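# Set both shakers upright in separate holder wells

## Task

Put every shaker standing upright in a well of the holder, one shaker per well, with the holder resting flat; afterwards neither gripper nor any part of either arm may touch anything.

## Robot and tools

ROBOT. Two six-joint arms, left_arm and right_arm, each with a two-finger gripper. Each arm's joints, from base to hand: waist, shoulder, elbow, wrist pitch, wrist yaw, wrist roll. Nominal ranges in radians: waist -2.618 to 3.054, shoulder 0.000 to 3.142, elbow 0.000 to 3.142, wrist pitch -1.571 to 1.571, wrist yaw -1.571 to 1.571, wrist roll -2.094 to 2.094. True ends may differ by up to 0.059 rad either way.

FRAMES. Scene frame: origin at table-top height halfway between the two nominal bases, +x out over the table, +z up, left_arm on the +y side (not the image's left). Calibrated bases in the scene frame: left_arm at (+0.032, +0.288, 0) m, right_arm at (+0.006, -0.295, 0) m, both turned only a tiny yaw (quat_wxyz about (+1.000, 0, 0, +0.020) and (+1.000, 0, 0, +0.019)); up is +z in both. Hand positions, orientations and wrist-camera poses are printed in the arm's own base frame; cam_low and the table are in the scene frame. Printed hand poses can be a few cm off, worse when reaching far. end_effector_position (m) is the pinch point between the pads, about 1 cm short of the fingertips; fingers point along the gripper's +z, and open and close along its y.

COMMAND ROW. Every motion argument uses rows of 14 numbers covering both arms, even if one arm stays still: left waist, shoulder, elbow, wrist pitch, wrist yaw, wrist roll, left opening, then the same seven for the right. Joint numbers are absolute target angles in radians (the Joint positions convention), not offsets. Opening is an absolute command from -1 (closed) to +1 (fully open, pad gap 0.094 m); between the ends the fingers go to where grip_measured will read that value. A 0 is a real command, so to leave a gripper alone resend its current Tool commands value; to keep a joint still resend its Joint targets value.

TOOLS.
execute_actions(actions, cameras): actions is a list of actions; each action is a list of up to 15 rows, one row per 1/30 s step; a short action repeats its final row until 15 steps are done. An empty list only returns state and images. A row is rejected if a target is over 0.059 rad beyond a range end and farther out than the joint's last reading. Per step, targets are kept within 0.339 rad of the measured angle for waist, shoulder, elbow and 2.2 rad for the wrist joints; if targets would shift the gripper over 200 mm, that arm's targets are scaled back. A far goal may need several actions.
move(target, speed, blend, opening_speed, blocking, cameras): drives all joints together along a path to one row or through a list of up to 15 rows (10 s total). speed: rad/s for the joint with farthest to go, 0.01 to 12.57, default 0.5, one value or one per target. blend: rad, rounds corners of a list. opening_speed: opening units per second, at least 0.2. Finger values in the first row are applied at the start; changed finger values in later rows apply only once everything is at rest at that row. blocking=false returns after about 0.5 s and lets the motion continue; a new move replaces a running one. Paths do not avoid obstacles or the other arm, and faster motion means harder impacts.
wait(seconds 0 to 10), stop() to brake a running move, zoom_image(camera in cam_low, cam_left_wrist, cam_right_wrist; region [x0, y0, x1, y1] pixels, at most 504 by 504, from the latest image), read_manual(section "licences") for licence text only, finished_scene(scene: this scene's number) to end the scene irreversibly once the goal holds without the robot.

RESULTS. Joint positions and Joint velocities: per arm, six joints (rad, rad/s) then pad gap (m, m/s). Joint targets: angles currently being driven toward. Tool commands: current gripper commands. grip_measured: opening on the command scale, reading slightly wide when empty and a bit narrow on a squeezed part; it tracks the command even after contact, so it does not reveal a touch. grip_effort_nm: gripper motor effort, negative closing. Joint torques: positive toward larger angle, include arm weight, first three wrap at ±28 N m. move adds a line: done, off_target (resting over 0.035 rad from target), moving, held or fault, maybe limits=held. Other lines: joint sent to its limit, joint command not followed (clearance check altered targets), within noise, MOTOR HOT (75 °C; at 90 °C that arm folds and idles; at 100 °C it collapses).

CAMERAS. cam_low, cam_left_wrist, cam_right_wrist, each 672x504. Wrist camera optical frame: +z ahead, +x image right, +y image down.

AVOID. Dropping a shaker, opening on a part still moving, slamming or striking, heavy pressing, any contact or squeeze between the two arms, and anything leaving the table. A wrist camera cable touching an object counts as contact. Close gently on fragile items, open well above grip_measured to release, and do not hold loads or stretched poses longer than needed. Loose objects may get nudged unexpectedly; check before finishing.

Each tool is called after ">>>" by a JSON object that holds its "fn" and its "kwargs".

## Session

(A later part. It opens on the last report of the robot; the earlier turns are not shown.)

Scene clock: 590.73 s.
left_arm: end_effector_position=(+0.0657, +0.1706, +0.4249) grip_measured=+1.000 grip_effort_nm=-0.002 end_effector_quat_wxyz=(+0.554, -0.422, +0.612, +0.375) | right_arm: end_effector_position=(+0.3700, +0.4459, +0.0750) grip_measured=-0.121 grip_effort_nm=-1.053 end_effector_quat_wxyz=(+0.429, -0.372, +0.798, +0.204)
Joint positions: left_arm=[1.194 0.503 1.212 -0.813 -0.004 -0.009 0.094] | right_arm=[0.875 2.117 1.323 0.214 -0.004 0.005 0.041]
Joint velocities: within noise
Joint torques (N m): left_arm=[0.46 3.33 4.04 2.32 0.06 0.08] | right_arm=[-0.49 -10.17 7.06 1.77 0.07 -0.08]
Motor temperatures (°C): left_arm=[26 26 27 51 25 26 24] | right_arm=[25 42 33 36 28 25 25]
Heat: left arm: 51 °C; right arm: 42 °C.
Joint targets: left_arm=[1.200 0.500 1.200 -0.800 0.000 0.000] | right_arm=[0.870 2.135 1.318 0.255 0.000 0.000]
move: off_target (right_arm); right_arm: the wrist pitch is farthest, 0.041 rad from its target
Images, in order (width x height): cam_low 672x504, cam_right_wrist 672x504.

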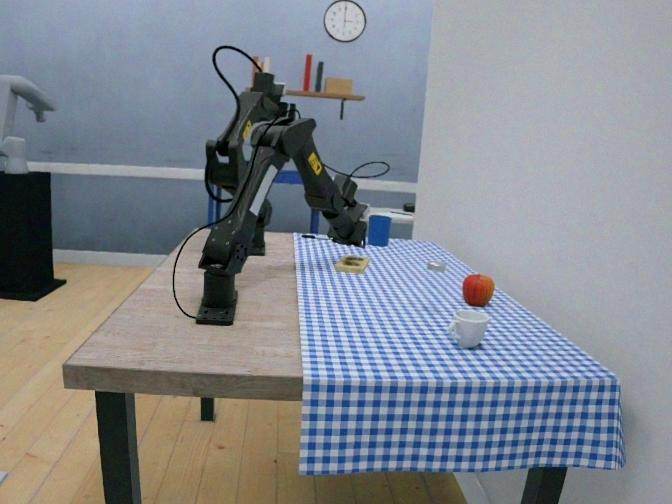

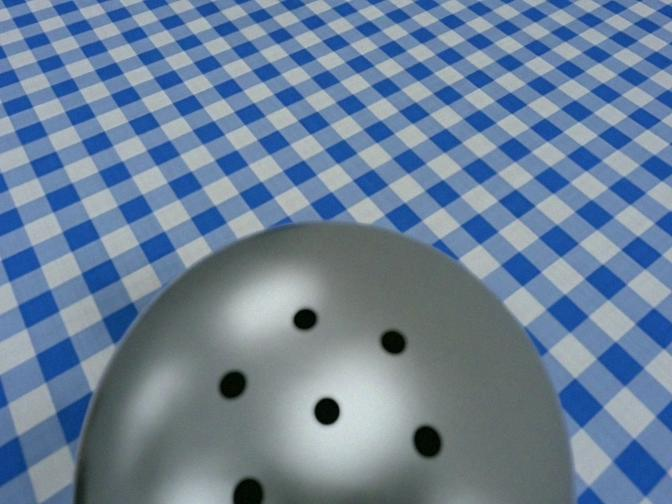

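>>> {"fn": "move", "kwargs": {"target": [[1.2,0.5,1.2,-0.8,0,0,1,0.873,2.139,1.318,0.25,0,0,-0.3],[1.2,0.5,1.2,-0.8,0,0,1,0.875,2.13,1.32,0.24,0,0,0.4]], "speed": 0.12, "opening_speed": 0.4, "cameras": ["cam_right_wrist"]}}

Scene clock: 597.33 s.
left_arm: end_effector_position=(+0.0657, +0.1706, +0.4249) grip_measured=+1.000 grip_effort_nm=0.002 end_effector_quat_wxyz=(+0.554, -0.422, +0.612, +0.375) | right_arm: end_effector_position=(+0.3711, +0.4473, +0.0774) grip_measured=+0.399 grip_effort_nm=0.056 end_effector_quat_wxyz=(+0.434, -0.370, +0.795, +0.207)
Joint positions: left_arm=[1.194 0.503 1.212 -0.813 -0.004 -0.009 0.094] | right_arm=[0.875 2.118 1.323 0.227 -0.004 0.005 0.066]
Joint velocities: within noise
Joint torques (N m): left_arm=[0.46 3.36 4.03 2.32 0.06 0.07] | right_arm=[-0.01 -10.59 7.27 1.46 0.07 -0.08]
Motor temperatures (°C): left_arm=[26 26 27 51 25 26 24] | right_arm=[25 41 32 37 28 25 25]
Heat: left arm: 51 °C; right arm: 41 °C.
Joint targets: left_arm=[1.200 0.500 1.200 -0.800 0.000 0.000] | right_arm=[0.875 2.130 1.320 0.240 0.000 0.000]
move: done
Images, in order (width x height): cam_right_wrist 672x504.

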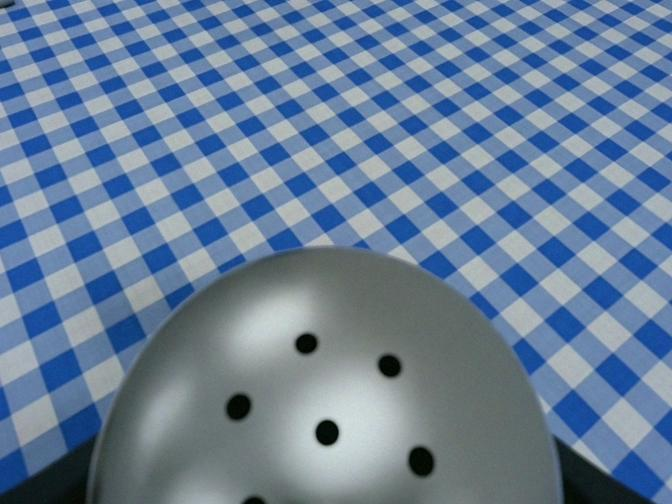

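>>> {"fn": "move", "kwargs": {"target": [[1.2,0.5,1.2,-0.8,0,0,1,0.875,2.118,1.323,0.227,0,0,0.95],[1.2,0.5,1.2,-0.8,0,0,1,0.875,1.80,1.15,0.12,0,0,0.95],[1.2,0.5,1.2,-0.8,0,0,1,0.78,1.3,0.9,-0.22,0,0,1]], "speed": [0.3,0.3,0.6]}}

>>> {"fn": "zoom_image", "kwargs": {"camera": "cam_low", "region": [325, 215, 405, 295]}}

>>> {"fn": "zoom_image", "kwargs": {"camera": "cam_right_wrist", "region": [140, 0, 500, 340]}}

Scene clock: 608.87 s.
left_arm: end_effector_position=(+0.0657, +0.1706, +0.4249) grip_measured=+1.000 grip_effort_nm=0.002 end_effector_quat_wxyz=(+0.554, -0.422, +0.612, +0.375) | right_arm: end_effector_position=(+0.2858, +0.2889, +0.1915) grip_measured=+0.999 grip_effort_nm=0.046 end_effector_quat_wxyz=(+0.427, -0.338, +0.819, +0.180)
Joint positions: left_arm=[1.194 0.503 1.212 -0.813 -0.004 -0.009 0.094] | right_arm=[0.787 1.316 0.913 -0.205 -0.004 0.005 0.094]
Joint velocities: within noise
Joint torques (N m): left_arm=[0.46 3.36 4.01 2.31 0.06 0.07] | right_arm=[-0.61 -6.41 7.13 1.16 0.07 -0.08]
Motor temperatures (°C): left_arm=[26 26 27 51 25 26 24] | right_arm=[25 41 32 36 28 25 25]
Heat: left arm: 51 °C; right arm: 41 °C.
Joint targets: left_arm=[1.200 0.500 1.200 -0.800 0.000 0.000] | right_arm=[0.780 1.300 0.900 -0.220 0.000 0.000]
move: done

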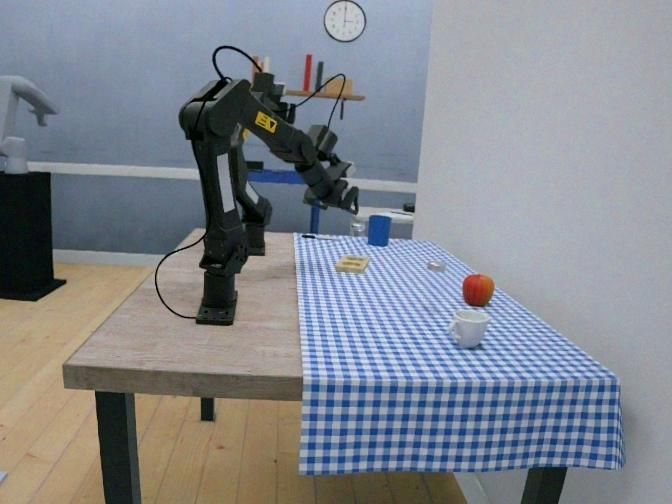

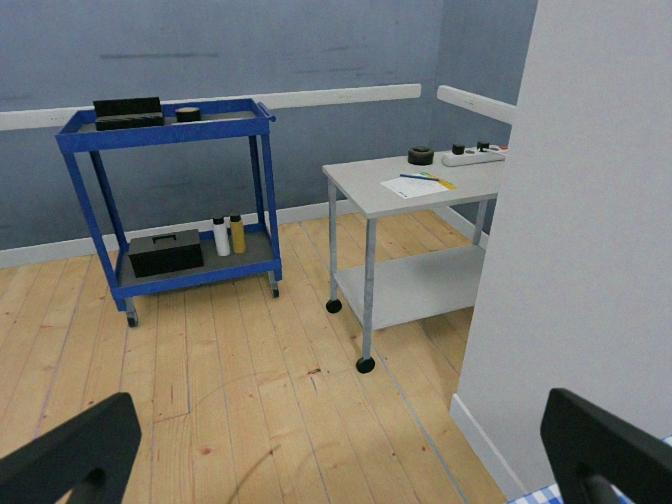

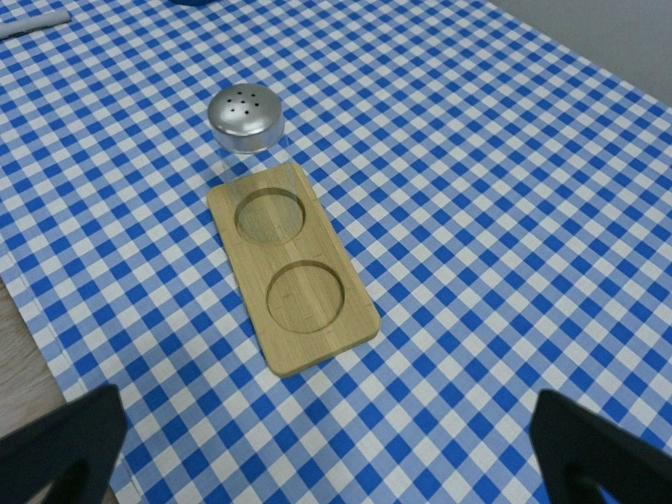

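Scaled by 6.300 from the camera's 672x504 image, which has a finer 960x720 frame.

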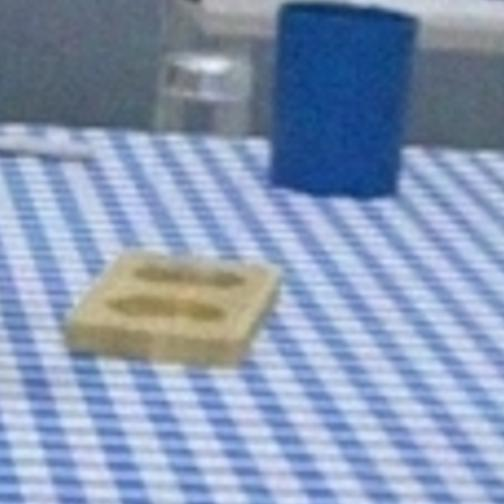

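Scaled by 1.400 from the camera's 672x504 image, which has a finer 960x720 frame.

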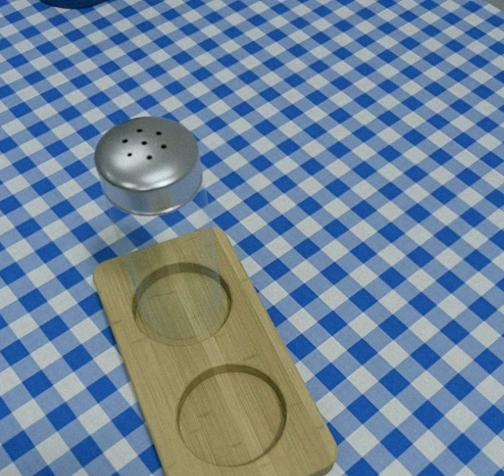

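>>> {"fn": "move", "kwargs": {"target": [1.2,0.5,1.2,-0.8,0,0,1,-0.006,1.13,0.84,-0.3,0,0,1], "speed": 0.8, "cameras": ["cam_right_wrist"]}}

>>> {"fn": "zoom_image", "kwargs": {"camera": "cam_right_wrist", "region": [200, 100, 500, 400]}}

Scene clock: 623.07 s.
left_arm: end_effector_position=(+0.0657, +0.1706, +0.4249) grip_measured=+1.000 grip_effort_nm=-0.002 end_effector_quat_wxyz=(+0.554, -0.422, +0.612, +0.375) | right_arm: end_effector_position=(+0.3715, +0.0001, +0.2088) grip_measured=+0.999 grip_effort_nm=0.046 end_effector_quat_wxyz=(+0.475, +0.003, +0.880, +0.000)
Joint positions: left_arm=[1.194 0.503 1.212 -0.813 -0.004 -0.009 0.094] | right_arm=[-0.002 1.149 0.852 -0.284 0.001 0.005 0.094]
Joint velocities: within noise
Joint torques (N m): left_arm=[0.49 3.36 4.03 2.31 0.06 0.06] | right_arm=[-0.39 -5.29 7.32 1.22 0.01 -0.08]
Motor temperatures (°C): left_arm=[26 26 27 51 25 26 24] | right_arm=[25 39 31 35 28 25 25]
Heat: left arm: 51 °C; right arm: 39 °C.
Joint targets: left_arm=[1.200 0.500 1.200 -0.800 0.000 0.000] | right_arm=[-0.006 1.130 0.840 -0.300 0.000 0.000]
move: done
Images, in order (width x height): cam_right_wrist 672x504.

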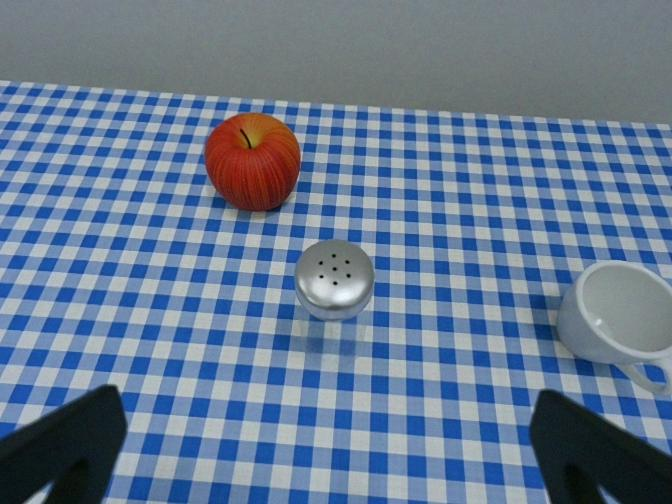

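Scaled by 1.680 from the camera's 672x504 image, which has a finer 960x720 frame.

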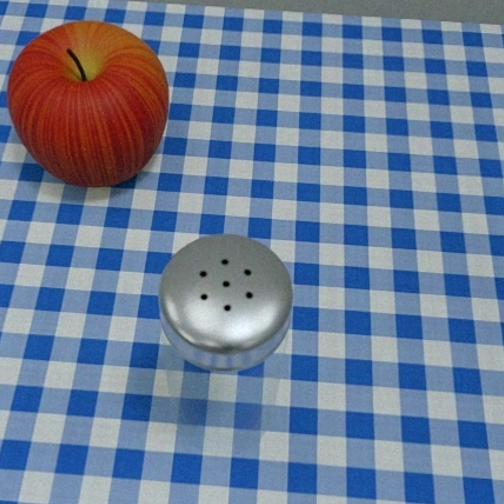

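>>> {"fn": "move", "kwargs": {"target": [[1.2,0.5,1.2,-0.8,0,0,1,-0.003,1.245,0.567,0.11,0,0,1],[1.2,0.5,1.2,-0.8,0,0,1,-0.003,1.497,0.626,0.31,0,0,1],[1.2,0.5,1.2,-0.8,0,0,1,-0.003,1.745,0.742,0.445,0,0,1]], "speed": [0.5,0.35,0.3], "cameras": ["cam_right_wrist"]}}

Scene clock: 646.90 s.
left_arm: end_effector_position=(+0.0657, +0.1706, +0.4249) grip_measured=+1.000 grip_effort_nm=-0.002 end_effector_quat_wxyz=(+0.554, -0.422, +0.612, +0.375) | right_arm: end_effector_position=(+0.4512, +0.0000, +0.0679) grip_measured=+0.999 grip_effort_nm=0.046 end_effector_quat_wxyz=(+0.476, +0.003, +0.879, +0.000)
Joint positions: left_arm=[1.194 0.503 1.212 -0.813 -0.004 -0.009 0.094] | right_arm=[-0.002 1.73 0.72 0.432 0.001 0.005 0.094]
Joint velocities: within noise
Joint torques (N m): left_arm=[0.43 3.34 4.05 2.32 0.06 0.07] | right_arm=[-0.13 -6.39 8.77 1.46 0.01 -0.08]
Motor temperatures (°C): left_arm=[26 26 27 51 25 26 24] | right_arm=[25 37 31 36 28 25 24]
Heat: left arm: 51 °C; right arm: 37 °C.
Joint targets: left_arm=[1.200 0.500 1.200 -0.800 0.000 0.000] | right_arm=[-0.003 1.745 0.742 0.445 0.000 0.000]
move: done
Images, in order (width x height): cam_right_wrist 672x504.

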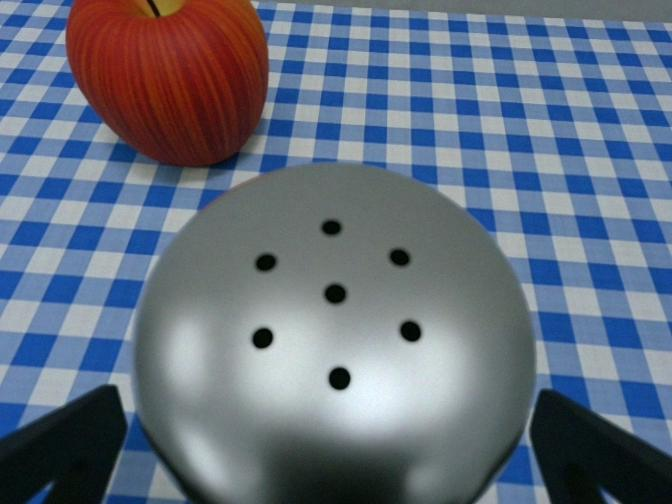

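>>> {"fn": "move", "kwargs": {"target": [1.2,0.5,1.2,-0.8,0,0,1,-0.003,1.782,0.795,0.435,0,0,1], "speed": 0.2, "cameras": ["cam_right_wrist"]}}

Scene clock: 654.73 s.
left_arm: end_effector_position=(+0.0657, +0.1706, +0.4249) grip_measured=+1.000 grip_effort_nm=-0.002 end_effector_quat_wxyz=(+0.554, -0.422, +0.612, +0.375) | right_arm: end_effector_position=(+0.4664, +0.0000, +0.0746) grip_measured=+0.999 grip_effort_nm=0.046 end_effector_quat_wxyz=(+0.486, +0.003, +0.874, +0.000)
Joint positions: left_arm=[1.194 0.503 1.212 -0.813 -0.004 -0.009 0.094] | right_arm=[-0.002 1.764 0.774 0.433 0.001 0.005 0.094]
Joint velocities: within noise
Joint torques (N m): left_arm=[0.47 3.36 4.03 2.31 0.06 0.07] | right_arm=[-0.12 -6.54 8.76 1.38 0.01 -0.08]
Motor temperatures (°C): left_arm=[26 26 27 52 25 26 24] | right_arm=[25 37 32 36 28 25 24]
Heat: left arm: 52 °C; right arm: 37 °C.
Joint targets: left_arm=[1.200 0.500 1.200 -0.800 0.000 0.000] | right_arm=[-0.003 1.782 0.795 0.435 0.000 0.000]
move: done
Images, in order (width x height): cam_right_wrist 672x504.

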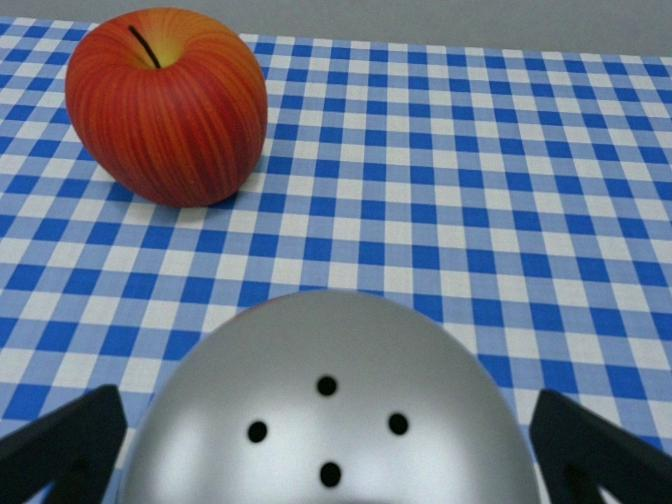

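>>> {"fn": "move", "kwargs": {"target": [1.2,0.5,1.2,-0.8,0,0,1,-0.003,1.782,0.795,0.37,0,0,1], "speed": 0.2, "cameras": ["cam_right_wrist"]}}

Scene clock: 661.00 s.
left_arm: end_effector_position=(+0.0657, +0.1706, +0.4249) grip_measured=+1.000 grip_effort_nm=0.002 end_effector_quat_wxyz=(+0.554, -0.422, +0.612, +0.375) | right_arm: end_effector_position=(+0.4600, +0.0000, +0.0648) grip_measured=+0.999 grip_effort_nm=0.046 end_effector_quat_wxyz=(+0.465, +0.003, +0.885, +0.000)
Joint positions: left_arm=[1.194 0.503 1.212 -0.813 -0.004 -0.009 0.094] | right_arm=[-0.002 1.764 0.774 0.386 0.001 0.005 0.094]
Joint velocities: within noise
Joint torques (N m): left_arm=[0.44 3.36 4.03 2.31 0.06 0.08] | right_arm=[-0.13 -6.52 8.7 1.18 0.01 -0.08]
Motor temperatures (°C): left_arm=[26 26 27 52 25 26 24] | right_arm=[25 37 32 36 28 25 24]
Heat: left arm: 52 °C; right arm: 37 °C.
Joint targets: left_arm=[1.200 0.500 1.200 -0.800 0.000 0.000] | right_arm=[-0.003 1.782 0.795 0.370 0.000 0.000]
move: done
Images, in order (width x height): cam_right_wrist 672x504.

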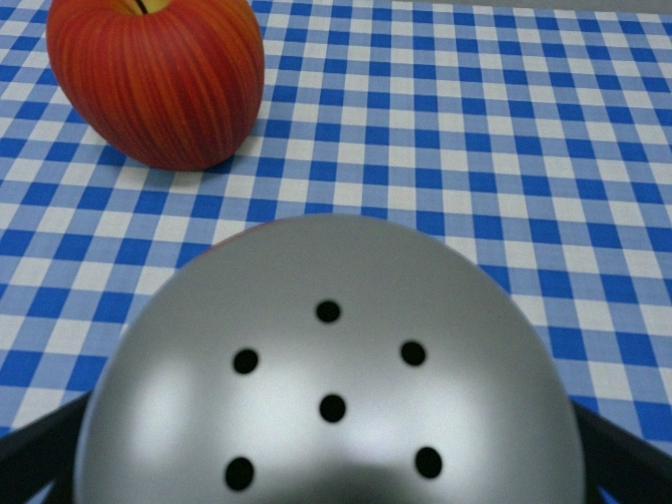

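>>> {"fn": "move", "kwargs": {"target": [1.2,0.5,1.2,-0.8,0,0,1,-0.003,1.776,0.788,0.37,0,0,-0.3], "opening_speed": 0.4, "cameras": ["cam_right_wrist"]}}

Scene clock: 676.93 s.
left_arm: end_effector_position=(+0.0657, +0.1706, +0.4249) grip_measured=+1.000 grip_effort_nm=-0.002 end_effector_quat_wxyz=(+0.554, -0.422, +0.612, +0.375) | right_arm: end_effector_position=(+0.4599, +0.0000, +0.0647) grip_measured=-0.120 grip_effort_nm=-1.057 end_effector_quat_wxyz=(+0.465, +0.003, +0.885, +0.000)
Joint positions: left_arm=[1.194 0.503 1.212 -0.813 -0.004 -0.009 0.094] | right_arm=[-0.002 1.764 0.774 0.385 0.001 0.005 0.041]
Joint velocities: within noise
Joint torques (N m): left_arm=[0.46 3.34 4.03 2.31 0.05 0.07] | right_arm=[-0.13 -6.94 8.02 1.17 0.01 -0.08]
Motor temperatures (°C): left_arm=[26 26 27 52 25 26 24] | right_arm=[25 37 32 36 28 25 24]
Heat: left arm: 52 °C; right arm: 37 °C.
Joint targets: left_arm=[1.200 0.500 1.200 -0.800 0.000 0.000] | right_arm=[-0.003 1.776 0.788 0.370 0.000 0.000]
move: done
Images, in order (width x height): cam_right_wrist 672x504.

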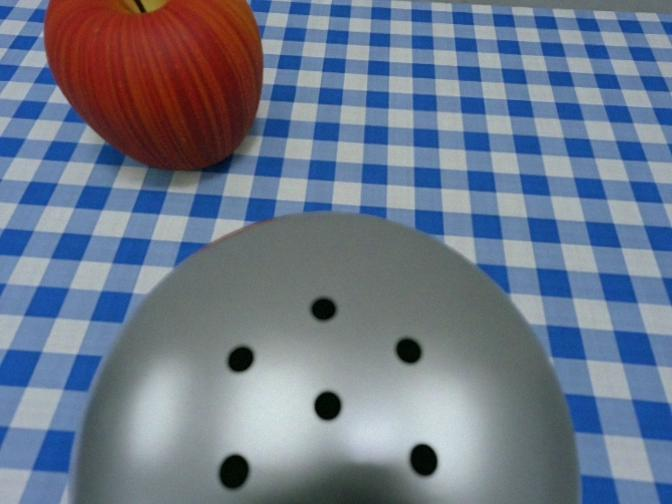

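>>> {"fn": "move", "kwargs": {"target": [[1.2,0.5,1.2,-0.8,0,0,1,-0.003,1.62,0.89,0.12,0,0,-0.3],[1.2,0.5,1.2,-0.8,0,0,1,0,1.48,1.08,-0.2,0,0,-0.3],[1.2,0.5,1.2,-0.8,0,0,1,0.836,1.48,1.08,-0.2,0,0,-0.3],[1.2,0.5,1.2,-0.8,0,0,1,0.836,1.82,1.085,0.16,0,0,-0.3],[1.2,0.5,1.2,-0.8,0,0,1,0.836,1.886,1.03,0.286,0,0,-0.3]], "speed": [0.3,0.5,0.6,0.4,0.2], "cameras": ["cam_low","cam_right_wrist"]}}

>>> {"fn": "zoom_image", "kwargs": {"camera": "cam_low", "region": [325, 215, 405, 295]}}

Scene clock: 708.17 s.
left_arm: end_effector_position=(+0.0657, +0.1706, +0.4249) grip_measured=+1.000 grip_effort_nm=-0.002 end_effector_quat_wxyz=(+0.554, -0.422, +0.612, +0.375) | right_arm: end_effector_position=(+0.3407, +0.3816, +0.0855) grip_measured=-0.120 grip_effort_nm=-1.053 end_effector_quat_wxyz=(+0.423, -0.359, +0.809, +0.192)
Joint positions: left_arm=[1.194 0.503 1.212 -0.813 -0.004 -0.009 0.094] | right_arm=[0.839 1.877 1.031 0.242 -0.004 0.005 0.041]
Joint velocities: within noise
Joint torques (N m): left_arm=[0.49 3.33 4.01 2.32 0.06 0.07] | right_arm=[-0.23 -8.68 7.19 1.72 0.07 -0.08]
Motor temperatures (°C): left_arm=[26 26 27 52 25 26 24] | right_arm=[25 38 32 35 28 25 25]
Heat: left arm: 52 °C; right arm: 38 °C.
Joint targets: left_arm=[1.200 0.500 1.200 -0.800 0.000 0.000] | right_arm=[0.836 1.886 1.030 0.286 0.000 0.000]
move: off_target (right_arm); right_arm: the wrist pitch is farthest, 0.044 rad from its target
Images, in order (width x height): cam_low 672x504, cam_right_wrist 672x504.

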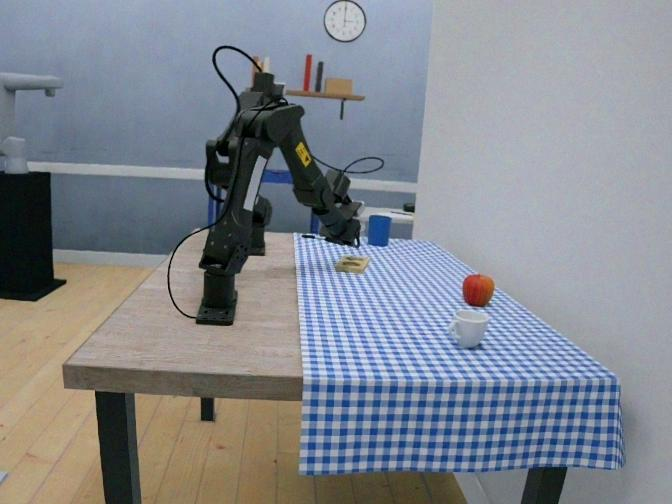

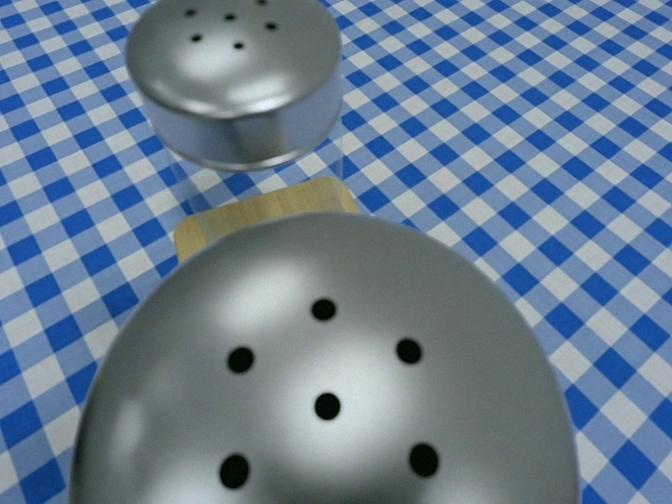

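Scaled by 6.300 from the camera's 672x504 image, which has a finer 960x720 frame.

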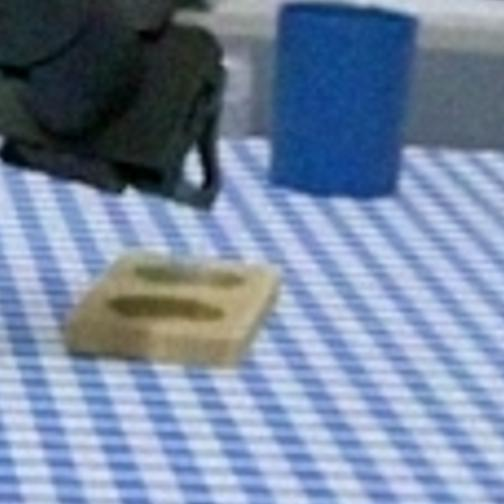

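>>> {"fn": "move", "kwargs": {"target": [[1.2,0.5,1.2,-0.8,0,0,1,0.822,1.886,1.03,0.286,0,0,-0.3],[1.2,0.5,1.2,-0.8,0,0,1,0.822,1.936,0.993,0.37,0,0,-0.3]], "speed": 0.12, "cameras": ["cam_low","cam_right_wrist"]}}

Scene clock: 715.97 s.
left_arm: end_effector_position=(+0.0657, +0.1707, +0.4250) grip_measured=+1.000 grip_effort_nm=-0.002 end_effector_quat_wxyz=(+0.554, -0.422, +0.612, +0.375) | right_arm: end_effector_position=(+0.3463, +0.3795, +0.0721) grip_measured=-0.120 grip_effort_nm=-1.057 end_effector_quat_wxyz=(+0.433, -0.353, +0.806, +0.193)
Joint positions: left_arm=[1.194 0.503 1.212 -0.813 -0.004 -0.009 0.094] | right_arm=[0.828 1.917 1 0.336 -0.004 0.005 0.041]
Joint velocities: within noise
Joint torques (N m): left_arm=[0.47 3.37 4.01 2.31 0.06 0.07] | right_arm=[-0.55 -8.02 6.48 1.66 0.06 -0.08]
Motor temperatures (°C): left_arm=[26 26 27 52 25 26 24] | right_arm=[25 38 32 36 28 25 25]
Heat: left arm: 52 °C; right arm: 38 °C.
Joint targets: left_arm=[1.200 0.500 1.200 -0.800 0.000 0.000] | right_arm=[0.822 1.936 0.993 0.370 0.000 0.000]
move: done
Images, in order (width x height): cam_low 672x504, cam_right_wrist 672x504.

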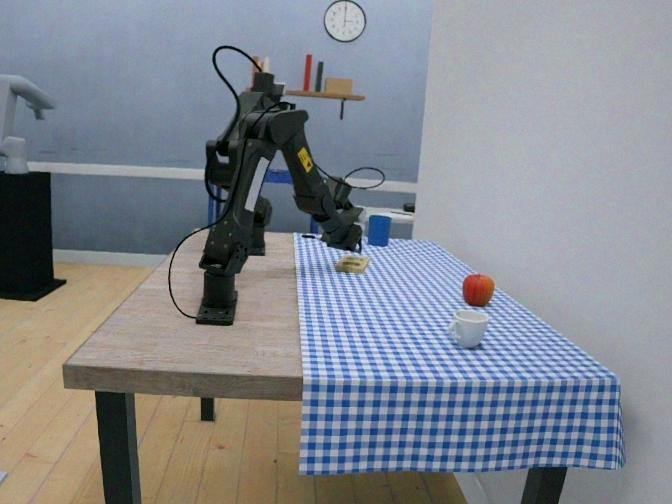

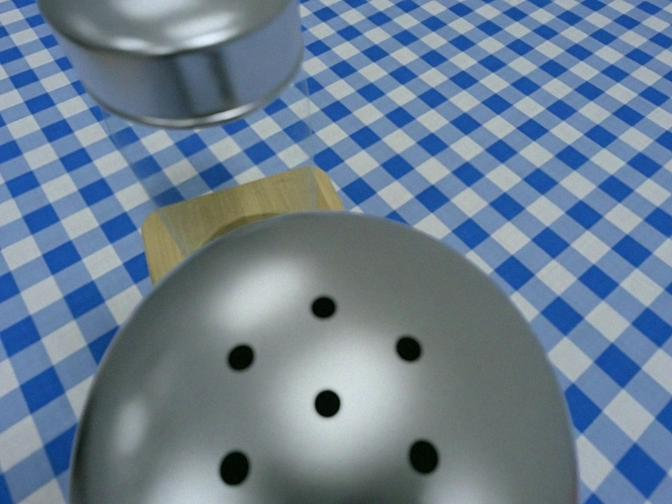

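Seated (z .072). Ease and release.

>>> {"fn": "move", "kwargs": {"target": [[1.2,0.5,1.2,-0.8,0,0,1,0.826,1.934,0.995,0.34,0,0,-0.3],[1.2,0.5,1.2,-0.8,0,0,1,0.828,1.93,0.997,0.34,0,0,0.4]], "speed": 0.12, "opening_speed": 0.4}}

>>> {"fn": "zoom_image", "kwargs": {"camera": "cam_low", "region": [325, 215, 405, 295]}}

Scene clock: 724.20 s.
left_arm: end_effector_position=(+0.0657, +0.1707, +0.4250) grip_measured=+1.000 grip_effort_nm=0.002 end_effector_quat_wxyz=(+0.554, -0.422, +0.612, +0.375) | right_arm: end_effector_position=(+0.3462, +0.3794, +0.0719) grip_measured=+0.399 grip_effort_nm=0.046 end_effector_quat_wxyz=(+0.433, -0.353, +0.807, +0.193)
Joint positions: left_arm=[1.194 0.503 1.212 -0.813 -0.004 -0.009 0.094] | right_arm=[0.828 1.917 0.999 0.336 -0.004 0.005 0.066]
Joint velocities: within noise
Joint torques (N m): left_arm=[0.44 3.36 4.01 2.31 0.06 0.08] | right_arm=[0.03 -8.53 6.84 1.37 0.07 -0.08]
Motor temperatures (°C): left_arm=[26 26 27 52 25 26 24] | right_arm=[25 38 31 36 28 25 25]
Heat: left arm: 52 °C; right arm: 38 °C.
Joint targets: left_arm=[1.200 0.500 1.200 -0.800 0.000 0.000] | right_arm=[0.828 1.930 0.997 0.340 0.000 0.000]
move: done

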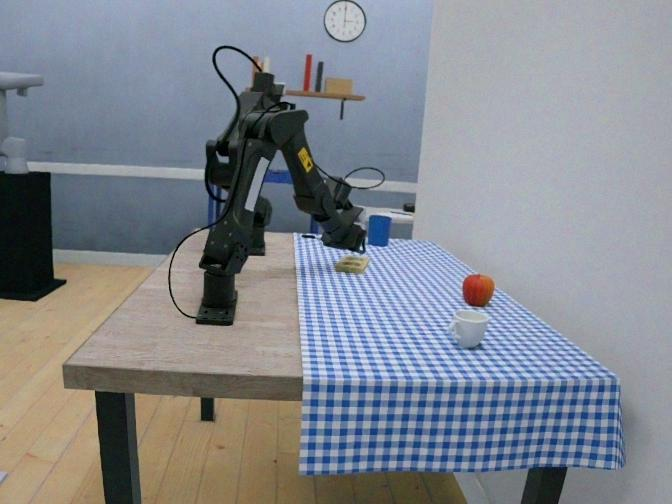

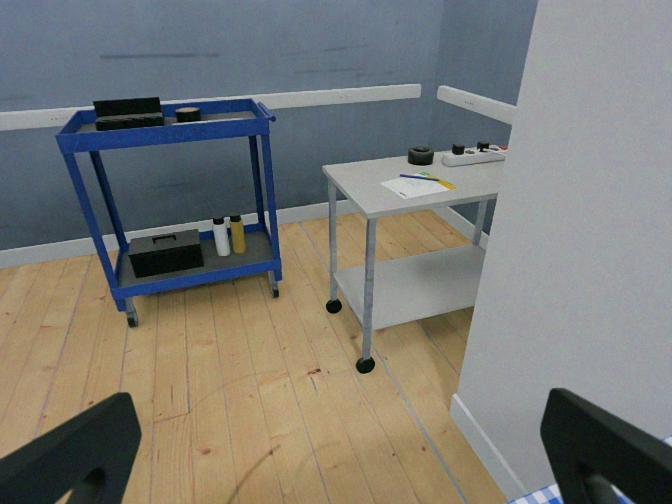

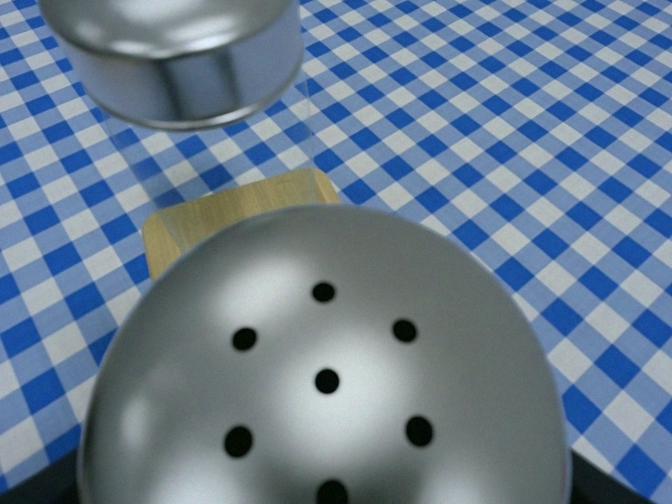

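Scaled by 6.300 from the camera's 672x504 image, which has a finer 960x720 frame.

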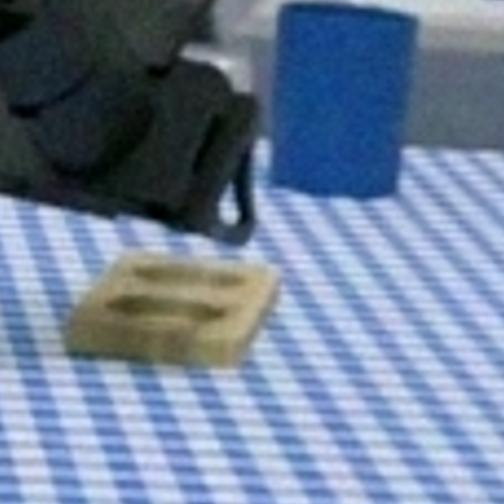

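>>> {"fn": "move", "kwargs": {"target": [[1.2,0.5,1.2,-0.8,0,0,1,0.828,1.917,0.999,0.336,0,0,0.85],[1.2,0.5,1.2,-0.8,0,0,1,0.828,1.475,0.78,0.098,0,0,0.85],[1.2,0.5,1.2,-0.8,0,0,1,0.82,1.13,0.84,-0.3,0,0,0.85]], "speed": [0.3,0.35,0.6]}}

>>> {"fn": "zoom_image", "kwargs": {"camera": "cam_low", "region": [325, 215, 405, 295]}}

>>> {"fn": "zoom_image", "kwargs": {"camera": "cam_right_wrist", "region": [140, 60, 500, 400]}}

Scene clock: 739.80 s.
left_arm: end_effector_position=(+0.0657, +0.1707, +0.4250) grip_measured=+1.000 grip_effort_nm=-0.002 end_effector_quat_wxyz=(+0.554, -0.422, +0.612, +0.375) | right_arm: end_effector_position=(+0.2462, +0.2706, +0.1971) grip_measured=+0.849 grip_effort_nm=0.051 end_effector_quat_wxyz=(+0.424, -0.355, +0.811, +0.189)
Joint positions: left_arm=[1.194 0.503 1.212 -0.813 -0.004 -0.009 0.094] | right_arm=[0.828 1.141 0.821 -0.284 -0.004 0.005 0.087]
Joint velocities: within noise
Joint torques (N m): left_arm=[0.44 3.36 4.04 2.31 0.06 0.07] | right_arm=[-0.73 -4.51 10.26 1.16 0.07 -0.08]
Motor temperatures (°C): left_arm=[26 26 27 52 25 26 24] | right_arm=[25 39 32 35 28 25 25]
Heat: left arm: 52 °C; right arm: 39 °C.
Joint targets: left_arm=[1.200 0.500 1.200 -0.800 0.000 0.000] | right_arm=[0.820 1.130 0.840 -0.300 0.000 0.000]
move: done

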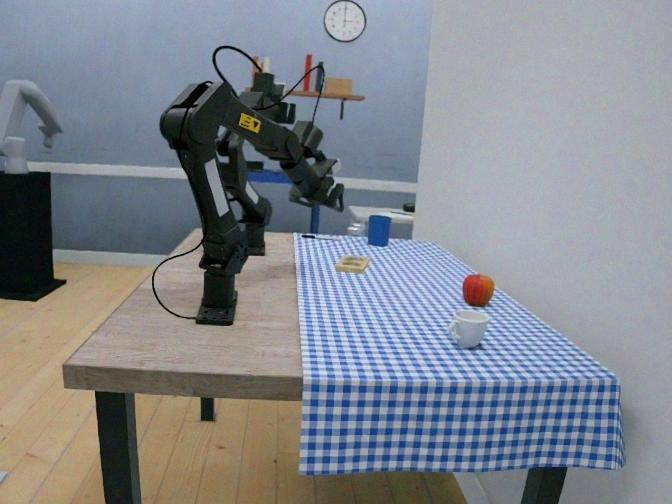

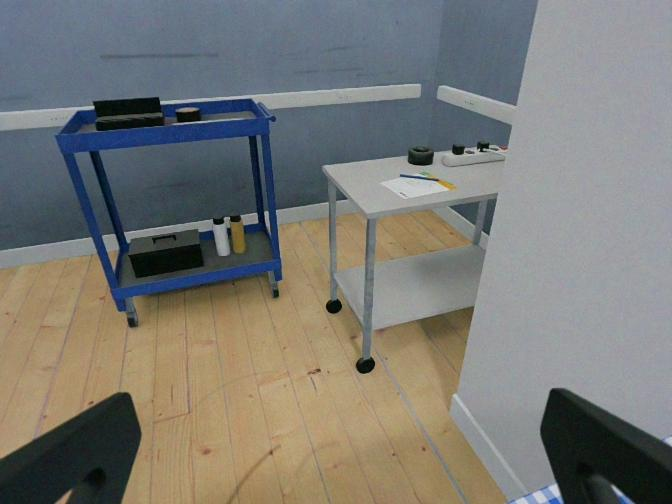

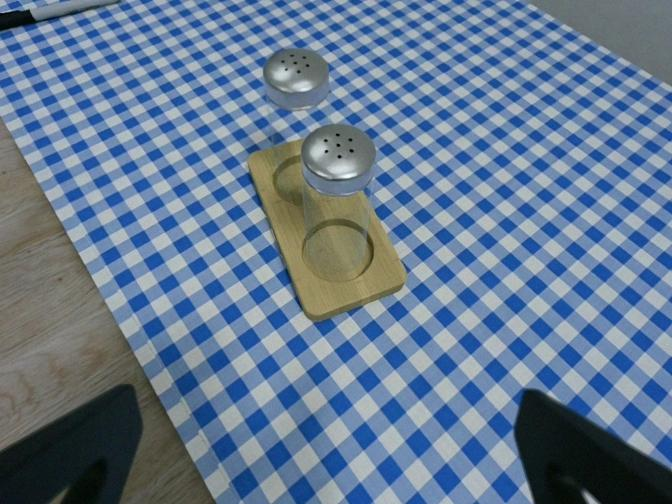

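Scaled by 6.300 from the camera's 672x504 image, which has a finer 960x720 frame.

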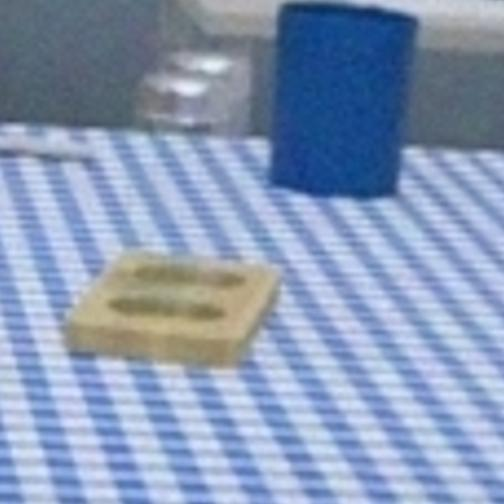

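Scaled by 1.400 from the camera's 672x504 image, which has a finer 960x720 frame.

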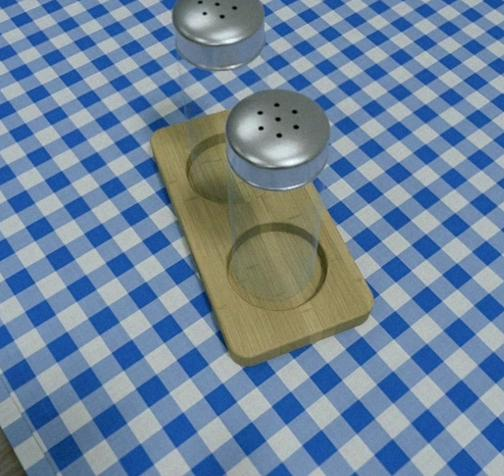

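Both seated.

>>> {"fn": "finished_scene", "kwargs": {"scene": 3}}

The scene is finished: the task was done.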